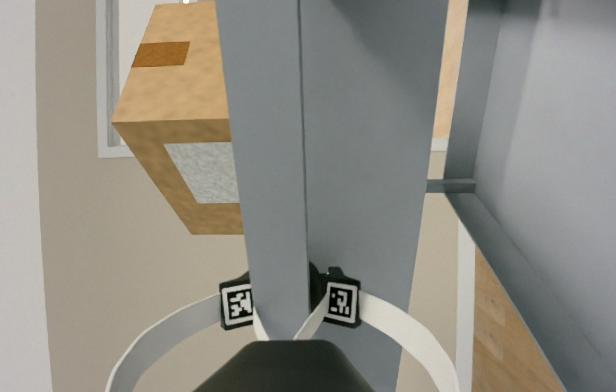

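Request:
move --blocking false --r2 '{"base":{"translate_m":0.5,"strafe_m":-0.215},"pace":"slow"}'

Request:
wait --seconds 6.8 --cameras '["r2_head_camera","r2_head_left_camera"]'

Scene clock: 763.27 s.
move: r2 moving
r1: as last shown
r1.base_tilt: forward=-1.6 right=+1.3
r1.lidar_m: 0.63 0.48 1.31 2.00 4.67 3.04 1.65 1.39 1.37 1.35 1.13 1.06
r1.motor_effort: lift_m=+21(21) arm_m=+4(4) wheel_0=+22(22) wheel_1=+7(7) wheel_2=+9(9)
r1.servo_current: wrist_yaw_rad=65(85) wrist_pitch_rad=46(46) wrist_roll_rad=52(65) gripper_m=59(65)
r1.contact_limits: translate_m 1
r1.wrist_depth_mm: - - - 165 208 183 - / - - - 174 210 181 165 / - - - 172 211 183 166 / - - - 164 213 185 167 / - - - 168 217 185 167 / - - 185 167 206 185 168 / - 156 1921 164 206 182 -
r2.base_odometry: x=-0.166 y=-2.225 heading=-2.076
r2.turned_by_wheels: +0.000
r2.turned_by_imu: +0.001
r2.base_tilt: forward=-0.7 right=+0.1
r2.lidar_m: 0.65 2.15 1.57 1.52 1.60 2.24 3.43 3.59 3.32 3.21 2.02 0.56
r2.base_status: translate_m moving; strafe_m moving
r2.joint_positions: lift_m=+0.664 arm_m=+0.200 wrist_yaw_rad=-0.006 wrist_pitch_rad=-0.003 wrist_roll_rad=+1.569 gripper_m=+0.001
r2.joint_status: not commanded
r2.measured_speeds: translate_m=+0.048 strafe_m=-0.022 rotate_rad=-0.001 lift_m=+0.000 arm_m=+0.000 wrist_yaw_rad=+0.000 wrist_pitch_rad=+0.000 wrist_roll_rad=+0.000
r2.motor_effort: lift_m=+17(17) arm_m=-4(4) wheel_0=+13(13) wheel_1=+6(7) wheel_2=-12(15)
r2.servo_current: wrist_yaw_rad=52(59) wrist_pitch_rad=52(52) wrist_roll_rad=59(59) gripper_m=65(65)
r2.contact_limits: arm_m 0.1
r2.hand_pose: x=+0.6588 y=-0.0890 z=+0.8432 quat_wxyz=(+0.708, +0.706, -0.003, -0.001) (m; r2's base frame)
r2.wrist_depth_mm: - 1921 473 161 165 668 - / - 455 430 123 177 723 - / - 469 430 131 191 - - / - - 539 145 206 - - / - - - 156 225 1983 - / - - 187 171 183 1708 517 / - - - - - 1576 477
pictures: none

Scene clock: 769.40 s.
earlier move: r2 done
r1.base_odometry: x=-2.303 y=+1.113 heading=-0.066
r1.turned_by_wheels: +0.000
r1.turned_by_imu: +0.000
r1.base_tilt: forward=-1.6 right=+1.2
r1.lidar_m: 0.63 0.50 1.34 1.65 4.66 3.03 1.64 1.36 1.38 1.35 1.12 1.07
r1.base_status: not commanded
r1.joint_positions: lift_m=+0.800 arm_m=+0.200 wrist_yaw_rad=+1.381 wrist_pitch_rad=+0.003 wrist_roll_rad=+0.000 gripper_m=-0.034
r1.joint_status: not commanded
r1.measured_speeds: all 0
r1.motor_effort: lift_m=+21(21) arm_m=+4(4) wheel_0=+21(22) wheel_1=+6(7) wheel_2=+9(9)
r1.servo_current: wrist_yaw_rad=65(85) wrist_pitch_rad=52(52) wrist_roll_rad=59(72) gripper_m=59(65)
r1.contact_limits: translate_m 1
r1.hand_pose: x=+0.5112 y=+0.2667 z=+0.9771 quat_wxyz=(+0.771, -0.001, +0.001, +0.637) (m; r1's base frame)
r1.wrist_depth_mm: - - - 164 209 183 - / - - 1618 174 209 180 165 / - - - 172 211 182 166 / - - - 164 213 183 167 / - - - 168 218 185 167 / - - 185 167 206 185 168 / - 156 1618 164 208 182 -
r2.base_odometry: x=-0.586 y=-2.550 heading=-2.076
r2.turned_by_wheels: +0.000
r2.turned_by_imu: +0.005
r2.base_tilt: forward=-0.7 right=+0.1
r2.lidar_m: 0.62 0.70 1.77 1.71 1.83 2.54 3.97 4.09 3.12 3.04 1.39 0.59
r2.base_status: done
r2.joint_positions: lift_m=+0.664 arm_m=+0.200 wrist_yaw_rad=+0.004 wrist_pitch_rad=-0.003 wrist_roll_rad=+1.569 gripper_m=+0.001
r2.joint_status: not commanded
r2.measured_speeds: all 0
r2.motor_effort: lift_m=+17(17) arm_m=+4(4) wheel_0=+6(16) wheel_1=+5(9) wheel_2=-3(15)
r2.servo_current: wrist_yaw_rad=46(65) wrist_pitch_rad=39(52) wrist_roll_rad=46(65) gripper_m=59(72)
r2.contact_limits: arm_m 0.1
r2.hand_pose: x=+0.6596 y=-0.0864 z=+0.8432 quat_wxyz=(+0.708, +0.706, +0.000, +0.002) (m; r2's base frame)
r2.wrist_depth_mm: 1576 - - 146 198 1537 539 / 1576 - 591 203 206 750 - / 1537 - 488 157 213 798 - / - 473 469 219 220 820 - / - - 559 226 229 - - / - - 186 176 182 - - / - - - - 133 - 512
wait: 6.13 of 6.8 s (r2 has come to rest)
pictures: r2_head_camera, r2_head_left_camera
Images, in order (width x height): r2_head_camera 420x560, r2_head_left_camera 420x672.

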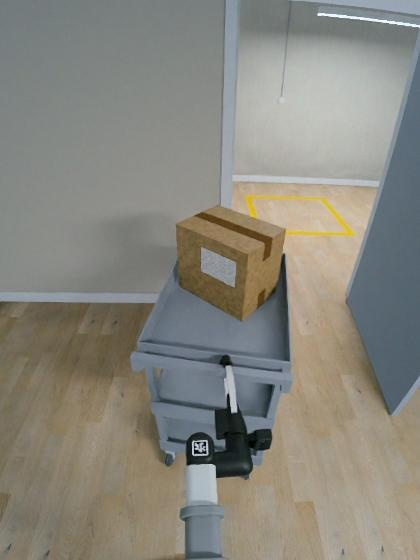

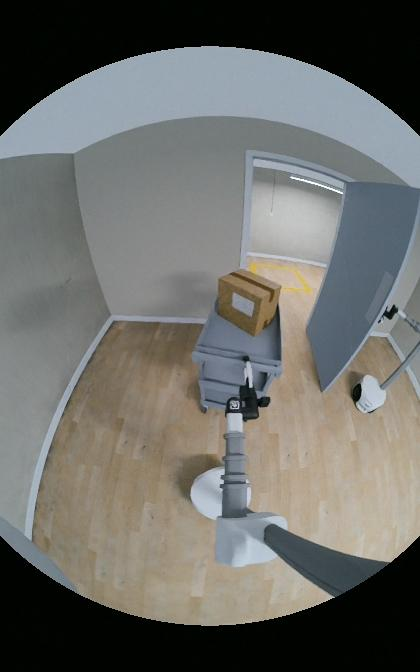

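Request:
move --blocking false --r2 '{"base":{"translate_m":-0.7,"strafe_m":-0.5}}'

Request:
wait --seconds 5 --cameras '["r2_head_camera"]'

Request:
move --blocking false --r2 '{"base":{"translate_m":-0.6}}'

Request:
wait --seconds 5 --cameras '["r2_head_camera","r2_wrist_camera"]'

Scene clock: 790.27 s.
move: r2 moving
r1: as last shown
r1.lidar_m: 0.63 0.49 1.34 1.61 4.66 3.04 1.63 1.38 1.39 1.32 1.14 1.07
r1.motor_effort: lift_m=+21(21) arm_m=+4(4) wheel_0=+21(22) wheel_1=+7(7) wheel_2=+9(9)
r1.servo_current: wrist_yaw_rad=65(85) wrist_pitch_rad=39(46) wrist_roll_rad=26(59) gripper_m=59(65)
r1.contact_limits: translate_m 1
r1.wrist_depth_mm: - - - 165 208 184 - / - - - 174 209 181 166 / - - - 172 211 183 166 / - - 1618 164 213 183 167 / - - 1618 168 219 184 167 / - - 185 168 205 185 168 / - 156 1618 164 207 182 -
r2.base_odometry: x=-0.590 y=-2.517 heading=-2.075
r2.turned_by_wheels: +0.001
r2.turned_by_imu: +0.002
r2.base_tilt: forward=-0.6 right=+0.0
r2.lidar_m: 0.61 0.65 1.81 1.74 1.86 2.60 3.98 4.10 3.11 2.99 1.39 0.61
r2.base_status: translate_m moving; strafe_m moving
r2.joint_positions: lift_m=+0.664 arm_m=+0.200 wrist_yaw_rad=+0.004 wrist_pitch_rad=-0.003 wrist_roll_rad=+1.569 gripper_m=+0.001
r2.joint_status: not commanded
r2.measured_speeds: translate_m=-0.109 strafe_m=-0.077 rotate_rad=+0.000 lift_m=+0.000 arm_m=+0.000 wrist_yaw_rad=+0.000 wrist_pitch_rad=+0.000 wrist_roll_rad=+0.000
r2.motor_effort: lift_m=+17(17) arm_m=-2(4) wheel_0=+8(11) wheel_1=-11(11) wheel_2=+19(19)
r2.servo_current: wrist_yaw_rad=46(59) wrist_pitch_rad=46(46) wrist_roll_rad=46(59) gripper_m=52(65)
r2.contact_limits: arm_m 0.1
r2.hand_pose: x=+0.6597 y=-0.0862 z=+0.8432 quat_wxyz=(+0.708, +0.706, +0.000, +0.003) (m; r2's base frame)
r2.wrist_depth_mm: 1537 - - 199 202 1537 1160 / - - 597 207 208 741 - / - - 500 160 214 798 - / - 473 469 220 223 831 - / - - 549 170 231 - - / - - 187 177 183 - - / - - - - - - 521
pictures: none

Scene clock: 794.00 s.
earlier move: r2 done
r1.base_odometry: x=-2.303 y=+1.113 heading=-0.066
r1.turned_by_wheels: +0.000
r1.turned_by_imu: +0.000
r1.base_tilt: forward=-1.6 right=+1.2
r1.lidar_m: 0.61 0.51 1.19 1.13 1.75 3.04 1.64 1.38 1.37 1.33 1.12 1.06
r1.base_status: not commanded
r1.joint_positions: lift_m=+0.800 arm_m=+0.200 wrist_yaw_rad=+1.381 wrist_pitch_rad=+0.003 wrist_roll_rad=+0.000 gripper_m=-0.034
r1.joint_status: not commanded
r1.measured_speeds: all 0
r1.motor_effort: lift_m=+21(21) arm_m=+3(4) wheel_0=+21(22) wheel_1=+6(7) wheel_2=+9(9)
r1.servo_current: wrist_yaw_rad=59(98) wrist_pitch_rad=39(59) wrist_roll_rad=39(65) gripper_m=52(72)
r1.contact_limits: translate_m 1
r1.hand_pose: x=+0.5112 y=+0.2667 z=+0.9771 quat_wxyz=(+0.771, -0.001, +0.001, +0.637) (m; r1's base frame)
r1.wrist_depth_mm: - - - 165 209 183 - / - - - 175 210 181 165 / - - - 172 211 182 165 / 1708 - - 163 213 183 167 / - 1430 1118 168 218 183 167 / - - 183 168 206 186 168 / - 156 162 163 207 183 -
r2.base_odometry: x=-0.685 y=-1.696 heading=-2.075
r2.turned_by_wheels: -0.001
r2.turned_by_imu: +0.000
r2.base_tilt: forward=-0.7 right=+0.1
r2.lidar_m: 0.41 0.46 2.31 2.23 2.38 3.32 3.24 3.38 2.55 2.51 1.73 0.72
r2.base_status: done
r2.joint_positions: lift_m=+0.664 arm_m=+0.200 wrist_yaw_rad=+0.003 wrist_pitch_rad=-0.004 wrist_roll_rad=+1.569 gripper_m=+0.001
r2.joint_status: not commanded
r2.measured_speeds: all 0
r2.motor_effort: lift_m=+17(17) arm_m=-4(4) wheel_0=+4(12) wheel_1=-2(14) wheel_2=+2(19)
r2.servo_current: wrist_yaw_rad=52(65) wrist_pitch_rad=46(52) wrist_roll_rad=39(59) gripper_m=65(72)
r2.contact_limits: arm_m 0.1
r2.hand_pose: x=+0.6596 y=-0.0866 z=+0.8434 quat_wxyz=(+0.708, +0.706, +0.000, +0.002) (m; r2's base frame)
r2.wrist_depth_mm: - - - - - 1808 1205 / - - - 294 - 1863 1229 / - - - 303 342 1576 1182 / - - - 220 301 1708 1255 / - - - 191 262 1863 492 / - - 189 170 182 1863 - / - - 500 - 208 - -
wait: 3.73 of 5 s (r2 has come to rest)
pictures: r2_head_camera
Images, in order (width x height): r2_head_camera 420x560.

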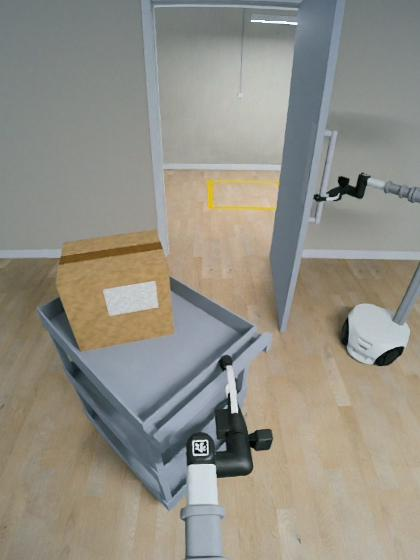

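Scene clock: 794.50 s.
move: r2 moving
r1: as last shown
r1.base_tilt: forward=-1.6 right=+1.3
r1.lidar_m: 0.62 0.52 1.21 1.15 1.76 3.07 1.64 1.39 1.37 1.34 1.12 1.08
r1.motor_effort: lift_m=+21(21) arm_m=+4(4) wheel_0=+22(22) wheel_1=+7(7) wheel_2=+9(9)
r1.servo_current: wrist_yaw_rad=78(85) wrist_pitch_rad=39(46) wrist_roll_rad=39(52) gripper_m=59(65)
r1.contact_limits: translate_m 1
r1.wrist_depth_mm: - - - 166 208 183 - / - - - 175 210 181 165 / - - - 172 211 182 166 / - - - 164 213 183 167 / - 1430 1098 168 217 184 167 / - - 183 167 206 185 168 / - 156 162 164 208 181 -
r2.base_odometry: x=-0.670 y=-1.669 heading=-2.075
r2.turned_by_wheels: +0.000
r2.turned_by_imu: +0.000
r2.base_tilt: forward=-0.6 right=+0.1
r2.lidar_m: 0.45 0.49 2.32 2.24 2.38 3.29 3.22 3.34 2.57 2.50 1.83 0.76
r2.base_status: translate_m moving
r2.joint_positions: lift_m=+0.664 arm_m=+0.200 wrist_yaw_rad=+0.003 wrist_pitch_rad=-0.004 wrist_roll_rad=+1.569 gripper_m=+0.001
r2.joint_status: not commanded
r2.measured_speeds: translate_m=-0.123 strafe_m=+0.000 rotate_rad=-0.002 lift_m=+0.000 arm_m=+0.000 wrist_yaw_rad=+0.000 wrist_pitch_rad=+0.000 wrist_roll_rad=+0.000
r2.motor_effort: lift_m=+17(17) arm_m=-4(4) wheel_0=-8(10) wheel_1=-7(8) wheel_2=+15(17)
r2.servo_current: wrist_yaw_rad=46(59) wrist_pitch_rad=39(46) wrist_roll_rad=46(59) gripper_m=65(65)
r2.contact_limits: arm_m 0.1
r2.hand_pose: x=+0.6596 y=-0.0866 z=+0.8434 quat_wxyz=(+0.708, +0.706, +0.000, +0.002) (m; r2's base frame)
r2.wrist_depth_mm: - - - - - 1756 1160 / - - - 289 - 1808 1229 / - - - 303 338 338 334 / - - - 217 297 1708 1229 / - - - 191 255 1863 504 / - - 188 170 182 1808 - / - - 462 - 206 - -
pictures: none

Scene clock: 797.50 s.
earlier move: r2 done
r1.base_odometry: x=-2.303 y=+1.113 heading=-0.066
r1.turned_by_wheels: +0.000
r1.turned_by_imu: +0.000
r1.base_tilt: forward=-1.6 right=+1.2
r1.lidar_m: 0.65 0.51 3.33 1.34 1.86 3.01 1.63 1.39 1.37 1.37 1.13 1.08
r1.base_status: not commanded
r1.joint_positions: lift_m=+0.800 arm_m=+0.200 wrist_yaw_rad=+1.381 wrist_pitch_rad=+0.003 wrist_roll_rad=+0.000 gripper_m=-0.034
r1.joint_status: not commanded
r1.measured_speeds: all 0
r1.motor_effort: lift_m=+21(21) arm_m=+4(4) wheel_0=+22(22) wheel_1=+6(7) wheel_2=+9(9)
r1.servo_current: wrist_yaw_rad=78(91) wrist_pitch_rad=46(52) wrist_roll_rad=33(72) gripper_m=59(65)
r1.contact_limits: translate_m 1
r1.hand_pose: x=+0.5112 y=+0.2667 z=+0.9771 quat_wxyz=(+0.771, -0.001, +0.001, +0.637) (m; r1's base frame)
r1.wrist_depth_mm: - - - 166 208 183 - / - - - 175 210 181 165 / - - - 172 211 183 166 / - 1430 - 164 213 183 167 / 1537 1366 - 167 217 185 167 / - - 183 168 206 186 167 / 1756 141 180 163 206 182 -
r2.base_odometry: x=-0.395 y=-1.171 heading=-2.076
r2.turned_by_wheels: -0.001
r2.turned_by_imu: -0.002
r2.base_tilt: forward=-0.7 right=+0.1
r2.lidar_m: 0.50 0.53 2.33 2.25 2.36 2.71 2.64 2.77 2.54 2.48 2.61 0.66
r2.base_status: done
r2.joint_positions: lift_m=+0.664 arm_m=+0.200 wrist_yaw_rad=-0.001 wrist_pitch_rad=-0.004 wrist_roll_rad=+1.569 gripper_m=+0.001
r2.joint_status: not commanded
r2.measured_speeds: all 0
r2.motor_effort: lift_m=+17(17) arm_m=-4(4) wheel_0=-4(17) wheel_1=-3(11) wheel_2=+0(17)
r2.servo_current: wrist_yaw_rad=39(65) wrist_pitch_rad=46(52) wrist_roll_rad=59(65) gripper_m=65(72)
r2.contact_limits: arm_m 0.1
r2.hand_pose: x=+0.6592 y=-0.0876 z=+0.8434 quat_wxyz=(+0.708, +0.706, -0.002, +0.001) (m; r2's base frame)
r2.wrist_depth_mm: - - - 239 - 1756 1229 / - - - 229 294 298 296 / - - - 213 276 1661 1255 / - - - 200 259 1863 512 / - - 634 188 244 809 - / - - 190 176 183 798 - / - - 459 - 217 - -
wait: 3.00 of 5 s (r2 has come to rest)
pictures: r2_head_camera, r2_wrist_camera
Images, in order (width x height): r2_head_camera 420x560, r2_wrist_camera 616x392.

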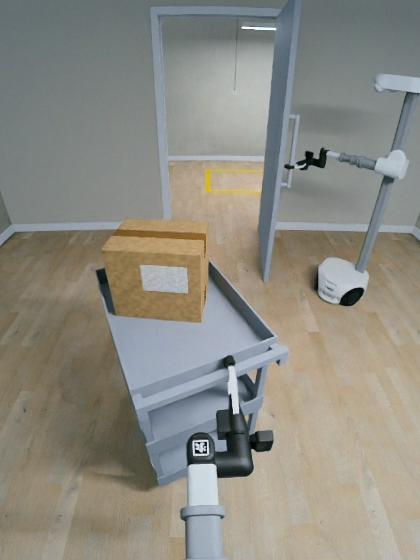

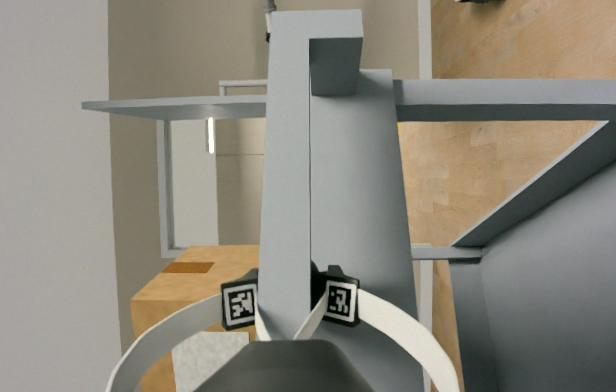

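Request:
move --blocking false --r2 '{"base":{"translate_m":-0.6,"strafe_m":-0.03}}'

Request:
wait --seconds 5 --cameras '["r2_head_camera","r2_wrist_camera"]'

Scene clock: 804.30 s.
move: r2 moving
r1: as last shown
r1.lidar_m: 0.63 0.49 3.34 1.34 1.62 3.04 1.65 1.37 1.38 1.35 1.14 1.08
r1.motor_effort: lift_m=+21(21) arm_m=+4(4) wheel_0=+21(22) wheel_1=+7(7) wheel_2=+9(9)
r1.servo_current: wrist_yaw_rad=52(85) wrist_pitch_rad=46(52) wrist_roll_rad=46(59) gripper_m=59(65)
r1.contact_limits: translate_m 1
r1.wrist_depth_mm: - - - 165 208 183 - / - - - 174 210 181 166 / - - - 172 212 183 166 / - 1430 - 164 213 184 167 / 1808 1336 - 169 218 185 167 / - - 183 167 206 186 168 / - 140 179 163 207 182 -
r2.base_odometry: x=-0.381 y=-1.143 heading=-2.076
r2.turned_by_wheels: +0.000
r2.turned_by_imu: +0.000
r2.base_tilt: forward=-0.7 right=+0.1
r2.lidar_m: 0.53 0.52 2.35 2.28 2.35 2.70 2.58 2.73 2.55 2.47 2.61 0.65
r2.base_status: translate_m moving; strafe_m moving
r2.joint_positions: lift_m=+0.664 arm_m=+0.200 wrist_yaw_rad=-0.001 wrist_pitch_rad=-0.004 wrist_roll_rad=+1.569 gripper_m=+0.001
r2.joint_status: not commanded
r2.measured_speeds: translate_m=-0.121 strafe_m=-0.006 rotate_rad=-0.002 lift_m=+0.000 arm_m=+0.000 wrist_yaw_rad=+0.000 wrist_pitch_rad=+0.000 wrist_roll_rad=+0.000
r2.motor_effort: lift_m=+17(17) arm_m=-4(4) wheel_0=-10(11) wheel_1=-9(10) wheel_2=+13(14)
r2.servo_current: wrist_yaw_rad=33(59) wrist_pitch_rad=46(52) wrist_roll_rad=59(59) gripper_m=59(65)
r2.contact_limits: arm_m 0.1
r2.hand_pose: x=+0.6592 y=-0.0876 z=+0.8434 quat_wxyz=(+0.708, +0.706, -0.002, +0.001) (m; r2's base frame)
r2.wrist_depth_mm: - - - 236 - 1808 1205 / - - - 225 293 296 294 / - - - 210 272 1808 1255 / - - - 198 259 1921 - / - - 603 188 242 820 - / - - 190 177 183 809 - / - - 466 - 219 - -
pictures: none

Scene clock: 807.30 s.
earlier move: r2 done
r1.base_odometry: x=-2.303 y=+1.113 heading=-0.066
r1.turned_by_wheels: +0.000
r1.turned_by_imu: +0.000
r1.base_tilt: forward=-1.6 right=+1.2
r1.lidar_m: 0.64 0.50 3.33 1.60 1.65 3.03 1.64 1.39 1.37 1.36 1.11 1.07
r1.base_status: not commanded
r1.joint_positions: lift_m=+0.800 arm_m=+0.200 wrist_yaw_rad=+1.381 wrist_pitch_rad=+0.003 wrist_roll_rad=+0.000 gripper_m=-0.034
r1.joint_status: not commanded
r1.measured_speeds: all 0
r1.motor_effort: lift_m=+21(21) arm_m=+4(4) wheel_0=+21(22) wheel_1=+6(7) wheel_2=+9(9)
r1.servo_current: wrist_yaw_rad=65(85) wrist_pitch_rad=46(59) wrist_roll_rad=46(65) gripper_m=59(72)
r1.contact_limits: translate_m 1
r1.hand_pose: x=+0.5112 y=+0.2667 z=+0.9771 quat_wxyz=(+0.771, -0.001, +0.001, +0.637) (m; r1's base frame)
r1.wrist_depth_mm: - - - 165 208 182 - / - - - 174 209 181 165 / - - - 172 211 182 166 / 1576 - - 164 212 184 167 / 1618 - - 168 218 185 167 / - - 185 167 206 186 168 / 1983 150 - 164 206 182 -
r2.base_odometry: x=-0.131 y=-0.631 heading=-2.076
r2.turned_by_wheels: +0.000
r2.turned_by_imu: +0.003
r2.base_tilt: forward=-0.7 right=+0.1
r2.lidar_m: 0.57 0.61 2.41 2.28 2.46 2.07 2.03 2.14 2.51 2.43 2.57 0.65
r2.base_status: done
r2.joint_positions: lift_m=+0.664 arm_m=+0.200 wrist_yaw_rad=+0.002 wrist_pitch_rad=-0.004 wrist_roll_rad=+1.569 gripper_m=+0.001
r2.joint_status: not commanded
r2.measured_speeds: all 0
r2.motor_effort: lift_m=+17(17) arm_m=-4(4) wheel_0=-2(11) wheel_1=-2(10) wheel_2=+3(18)
r2.servo_current: wrist_yaw_rad=39(65) wrist_pitch_rad=39(52) wrist_roll_rad=52(59) gripper_m=59(65)
r2.contact_limits: arm_m 0.1
r2.hand_pose: x=+0.6595 y=-0.0867 z=+0.8434 quat_wxyz=(+0.708, +0.706, -0.001, +0.002) (m; r2's base frame)
r2.wrist_depth_mm: - - - 191 243 248 245 / - - - 183 241 1537 459 / - - - 240 238 1756 - / - - 544 180 237 831 - / - - 473 179 236 820 - / - - 190 177 173 809 - / - - 564 - 231 - -
wait: 3.00 of 5 s (r2 has come to rest)
pictures: r2_head_camera, r2_wrist_camera
Images, in order (width x height): r2_head_camera 420x560, r2_wrist_camera 616x392.

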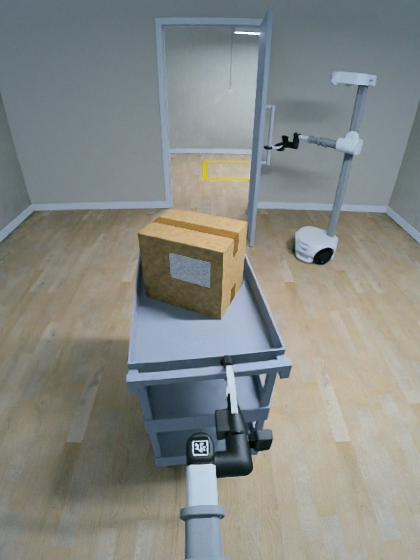

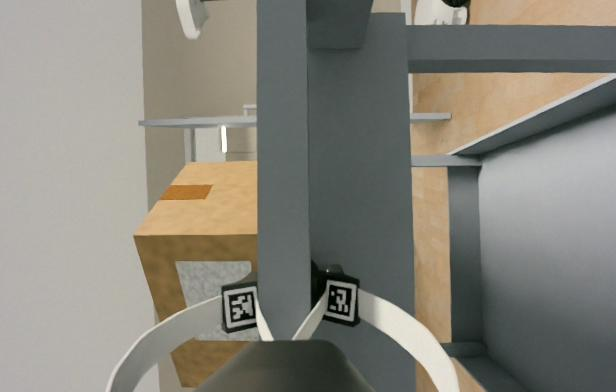

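Request:
move --blocking false --r2 '{"base":{"strafe_m":0.07},"pace":"slow"}'

Request:
wait --seconds 1.5

Request:
move --blocking false --r2 '{"base":{"translate_m":0.9}}'

Request:
wait --seconds 5 --cameras '["r2_head_camera"]'

Scene clock: 815.03 s.
move: r2 moving
r1: as last shown
r1.lidar_m: 0.66 0.50 3.34 1.61 1.67 3.00 1.65 1.37 1.36 1.34 1.13 1.07
r1.motor_effort: lift_m=+21(21) arm_m=+4(4) wheel_0=+21(22) wheel_1=+7(7) wheel_2=+9(9)
r1.servo_current: wrist_yaw_rad=59(91) wrist_pitch_rad=39(52) wrist_roll_rad=39(59) gripper_m=65(65)
r1.contact_limits: translate_m 1
r1.wrist_depth_mm: - - - 165 208 183 - / - - - 175 209 181 165 / - - - 172 211 183 166 / 1576 - - 164 213 183 167 / 1661 - - 168 219 184 167 / - - 185 168 206 185 168 / 1983 150 - 163 207 182 -
r2.base_odometry: x=-0.119 y=-0.638 heading=-2.077
r2.turned_by_wheels: -0.001
r2.turned_by_imu: +0.000
r2.base_tilt: forward=-0.7 right=+0.1
r2.lidar_m: 0.59 0.61 2.39 2.28 2.42 2.07 2.00 2.15 2.51 2.44 2.58 0.66
r2.base_status: strafe_m moving
r2.joint_positions: lift_m=+0.664 arm_m=+0.200 wrist_yaw_rad=-0.002 wrist_pitch_rad=-0.004 wrist_roll_rad=+1.569 gripper_m=+0.001
r2.joint_status: not commanded
r2.measured_speeds: translate_m=+0.000 strafe_m=+0.055 rotate_rad=-0.002 lift_m=+0.000 arm_m=+0.000 wrist_yaw_rad=-0.023 wrist_pitch_rad=+0.000 wrist_roll_rad=+0.000
r2.motor_effort: lift_m=+17(17) arm_m=-3(4) wheel_0=-13(13) wheel_1=+6(8) wheel_2=+0(1)
r2.servo_current: wrist_yaw_rad=52(52) wrist_pitch_rad=39(46) wrist_roll_rad=46(52) gripper_m=65(72)
r2.contact_limits: arm_m 0.1
r2.hand_pose: x=+0.6592 y=-0.0879 z=+0.8434 quat_wxyz=(+0.708, +0.706, -0.002, +0.001) (m; r2's base frame)
r2.wrist_depth_mm: - - - 195 246 250 249 / - - - 243 243 1576 1098 / - - - 183 241 1863 - / - - 564 181 239 831 - / - - 473 179 236 831 - / - - 190 177 173 820 - / - - 554 - 231 - -
pictures: none

Scene clock: 816.37 s.
earlier move: r2 done
r1.base_odometry: x=-2.303 y=+1.113 heading=-0.066
r1.turned_by_wheels: +0.000
r1.turned_by_imu: +0.000
r1.base_tilt: forward=-1.6 right=+1.2
r1.lidar_m: 0.65 0.49 3.35 1.61 1.66 3.03 1.66 1.38 1.38 1.38 1.12 1.04
r1.base_status: not commanded
r1.joint_positions: lift_m=+0.800 arm_m=+0.200 wrist_yaw_rad=+1.381 wrist_pitch_rad=+0.003 wrist_roll_rad=+0.000 gripper_m=-0.034
r1.joint_status: not commanded
r1.measured_speeds: all 0
r1.motor_effort: lift_m=+21(21) arm_m=+4(4) wheel_0=+21(22) wheel_1=+7(7) wheel_2=+9(9)
r1.servo_current: wrist_yaw_rad=59(91) wrist_pitch_rad=52(52) wrist_roll_rad=39(65) gripper_m=59(72)
r1.contact_limits: translate_m 1
r1.hand_pose: x=+0.5112 y=+0.2667 z=+0.9771 quat_wxyz=(+0.771, -0.001, +0.001, +0.637) (m; r1's base frame)
r1.wrist_depth_mm: - - - 165 208 183 - / - - - 174 209 181 165 / - - - 172 211 182 166 / 1618 - - 164 213 182 167 / 1537 - - 168 218 184 167 / - - 185 167 206 185 168 / 1983 150 - 164 206 182 -
r2.base_odometry: x=-0.070 y=-0.665 heading=-2.076
r2.turned_by_wheels: +0.000
r2.turned_by_imu: +0.000
r2.base_tilt: forward=-0.7 right=+0.0
r2.lidar_m: 0.61 0.61 2.34 2.23 2.39 2.09 2.01 2.13 2.54 2.49 2.62 0.64
r2.base_status: done
r2.joint_positions: lift_m=+0.664 arm_m=+0.200 wrist_yaw_rad=-0.007 wrist_pitch_rad=-0.004 wrist_roll_rad=+1.569 gripper_m=+0.001
r2.joint_status: not commanded
r2.measured_speeds: all 0
r2.motor_effort: lift_m=+16(17) arm_m=-4(4) wheel_0=-7(16) wheel_1=+3(8) wheel_2=-2(3)
r2.servo_current: wrist_yaw_rad=59(59) wrist_pitch_rad=46(52) wrist_roll_rad=33(59) gripper_m=72(72)
r2.contact_limits: arm_m 0.1
r2.hand_pose: x=+0.6587 y=-0.0893 z=+0.8434 quat_wxyz=(+0.708, +0.706, -0.004, -0.001) (m; r2's base frame)
r2.wrist_depth_mm: - - - 194 233 238 236 / - - - 235 234 1863 1255 / - - - 236 235 831 - / - - 512 235 235 820 - / - - 477 177 234 820 - / - - 188 177 173 820 - / - - 597 - 235 - -
wait: 1.33 of 1.5 s (r2 has come to rest)
pictures: none

Scene clock: 816.87 s.
move: r2 moving
r1: as last shown
r1.lidar_m: 0.63 0.49 3.35 1.57 1.68 3.02 1.64 1.36 1.36 1.37 1.14 1.05
r1.motor_effort: lift_m=+21(21) arm_m=+4(4) wheel_0=+21(22) wheel_1=+6(7) wheel_2=+9(9)
r1.servo_current: wrist_yaw_rad=52(91) wrist_pitch_rad=39(52) wrist_roll_rad=52(65) gripper_m=59(72)
r1.contact_limits: translate_m 1
r1.wrist_depth_mm: - - - 165 209 183 - / - - - 174 210 180 165 / - - - 172 210 182 166 / 1661 - - 164 213 183 167 / 1576 - - 168 219 185 167 / - - 185 167 206 185 168 / 1983 150 - 163 208 181 -
r2.base_odometry: x=-0.085 y=-0.692 heading=-2.077
r2.turned_by_wheels: +0.000
r2.turned_by_imu: +0.000
r2.base_tilt: forward=-0.7 right=+0.1
r2.lidar_m: 0.59 0.65 2.30 2.20 2.38 2.14 2.04 2.15 2.56 2.48 2.66 0.65
r2.base_status: translate_m moving
r2.joint_positions: lift_m=+0.664 arm_m=+0.200 wrist_yaw_rad=-0.007 wrist_pitch_rad=-0.004 wrist_roll_rad=+1.569 gripper_m=+0.001
r2.joint_status: not commanded
r2.measured_speeds: translate_m=+0.125 strafe_m=+0.000 rotate_rad=+0.004 lift_m=+0.000 arm_m=+0.000 wrist_yaw_rad=+0.000 wrist_pitch_rad=+0.000 wrist_roll_rad=+0.000
r2.motor_effort: lift_m=+16(17) arm_m=+4(4) wheel_0=+7(7) wheel_1=+6(8) wheel_2=-19(21)
r2.servo_current: wrist_yaw_rad=59(59) wrist_pitch_rad=46(46) wrist_roll_rad=39(59) gripper_m=65(65)
r2.contact_limits: arm_m 0.1
r2.hand_pose: x=+0.6587 y=-0.0893 z=+0.8434 quat_wxyz=(+0.708, +0.706, -0.004, -0.001) (m; r2's base frame)
r2.wrist_depth_mm: - - - 192 236 238 236 / - - - 236 236 1708 1098 / - - - 235 235 831 - / - - 512 235 234 820 - / - - 480 196 234 820 - / - - 187 176 173 831 - / - - 591 - - - -
pictures: none

Scene clock: 820.87 s.
earlier move: r2 done
r1.base_odometry: x=-2.303 y=+1.113 heading=-0.066
r1.turned_by_wheels: +0.000
r1.turned_by_imu: +0.000
r1.base_tilt: forward=-1.6 right=+1.2
r1.lidar_m: 0.61 0.50 1.33 1.33 1.86 3.06 1.67 1.37 1.38 1.34 1.13 1.09
r1.base_status: not commanded
r1.joint_positions: lift_m=+0.800 arm_m=+0.200 wrist_yaw_rad=+1.381 wrist_pitch_rad=+0.003 wrist_roll_rad=+0.000 gripper_m=-0.034
r1.joint_status: not commanded
r1.measured_speeds: all 0
r1.motor_effort: lift_m=+21(21) arm_m=+4(4) wheel_0=+22(22) wheel_1=+7(7) wheel_2=+9(9)
r1.servo_current: wrist_yaw_rad=65(91) wrist_pitch_rad=33(52) wrist_roll_rad=46(72) gripper_m=59(72)
r1.contact_limits: translate_m 1
r1.hand_pose: x=+0.5112 y=+0.2667 z=+0.9771 quat_wxyz=(+0.771, -0.001, +0.001, +0.637) (m; r1's base frame)
r1.wrist_depth_mm: - - - 165 208 183 - / - - - 174 209 180 165 / - - - 172 211 182 166 / - - 1281 164 213 183 167 / 1756 1618 1281 168 219 184 167 / - - 183 168 205 185 168 / 1756 148 176 163 207 182 -
r2.base_odometry: x=-0.505 y=-1.453 heading=-2.076
r2.turned_by_wheels: +0.001
r2.turned_by_imu: +0.005
r2.base_tilt: forward=-0.7 right=+0.1
r2.lidar_m: 0.50 0.47 2.30 2.21 2.33 3.00 2.95 3.07 2.62 2.53 2.68 0.70
r2.base_status: done
r2.joint_positions: lift_m=+0.664 arm_m=+0.200 wrist_yaw_rad=+0.002 wrist_pitch_rad=-0.004 wrist_roll_rad=+1.569 gripper_m=+0.001
r2.joint_status: not commanded
r2.measured_speeds: all 0
r2.motor_effort: lift_m=+17(17) arm_m=+4(5) wheel_0=+5(15) wheel_1=+5(10) wheel_2=-3(21)
r2.servo_current: wrist_yaw_rad=52(65) wrist_pitch_rad=46(52) wrist_roll_rad=39(59) gripper_m=65(72)
r2.contact_limits: arm_m 0.1
r2.hand_pose: x=+0.6594 y=-0.0869 z=+0.8434 quat_wxyz=(+0.708, +0.706, -0.001, +0.002) (m; r2's base frame)
r2.wrist_depth_mm: - - - - - 1808 1205 / - - - 257 - 1661 1205 / - - - 227 306 319 319 / - - - 210 272 1808 1229 / - - - 192 247 1863 - / - - 189 175 182 778 - / - - 430 - 212 - -
wait: 4.00 of 5 s (r2 has come to rest)
pictures: r2_head_camera
Images, in order (width x height): r2_head_camera 420x560.

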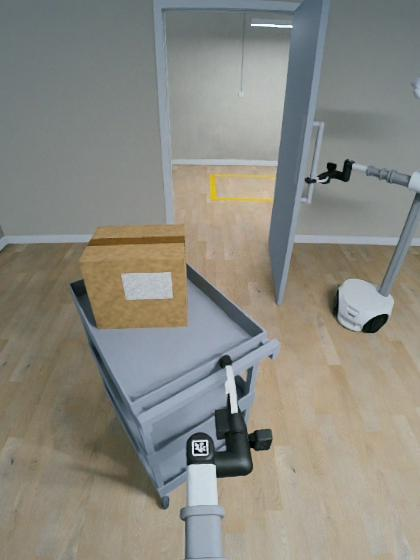

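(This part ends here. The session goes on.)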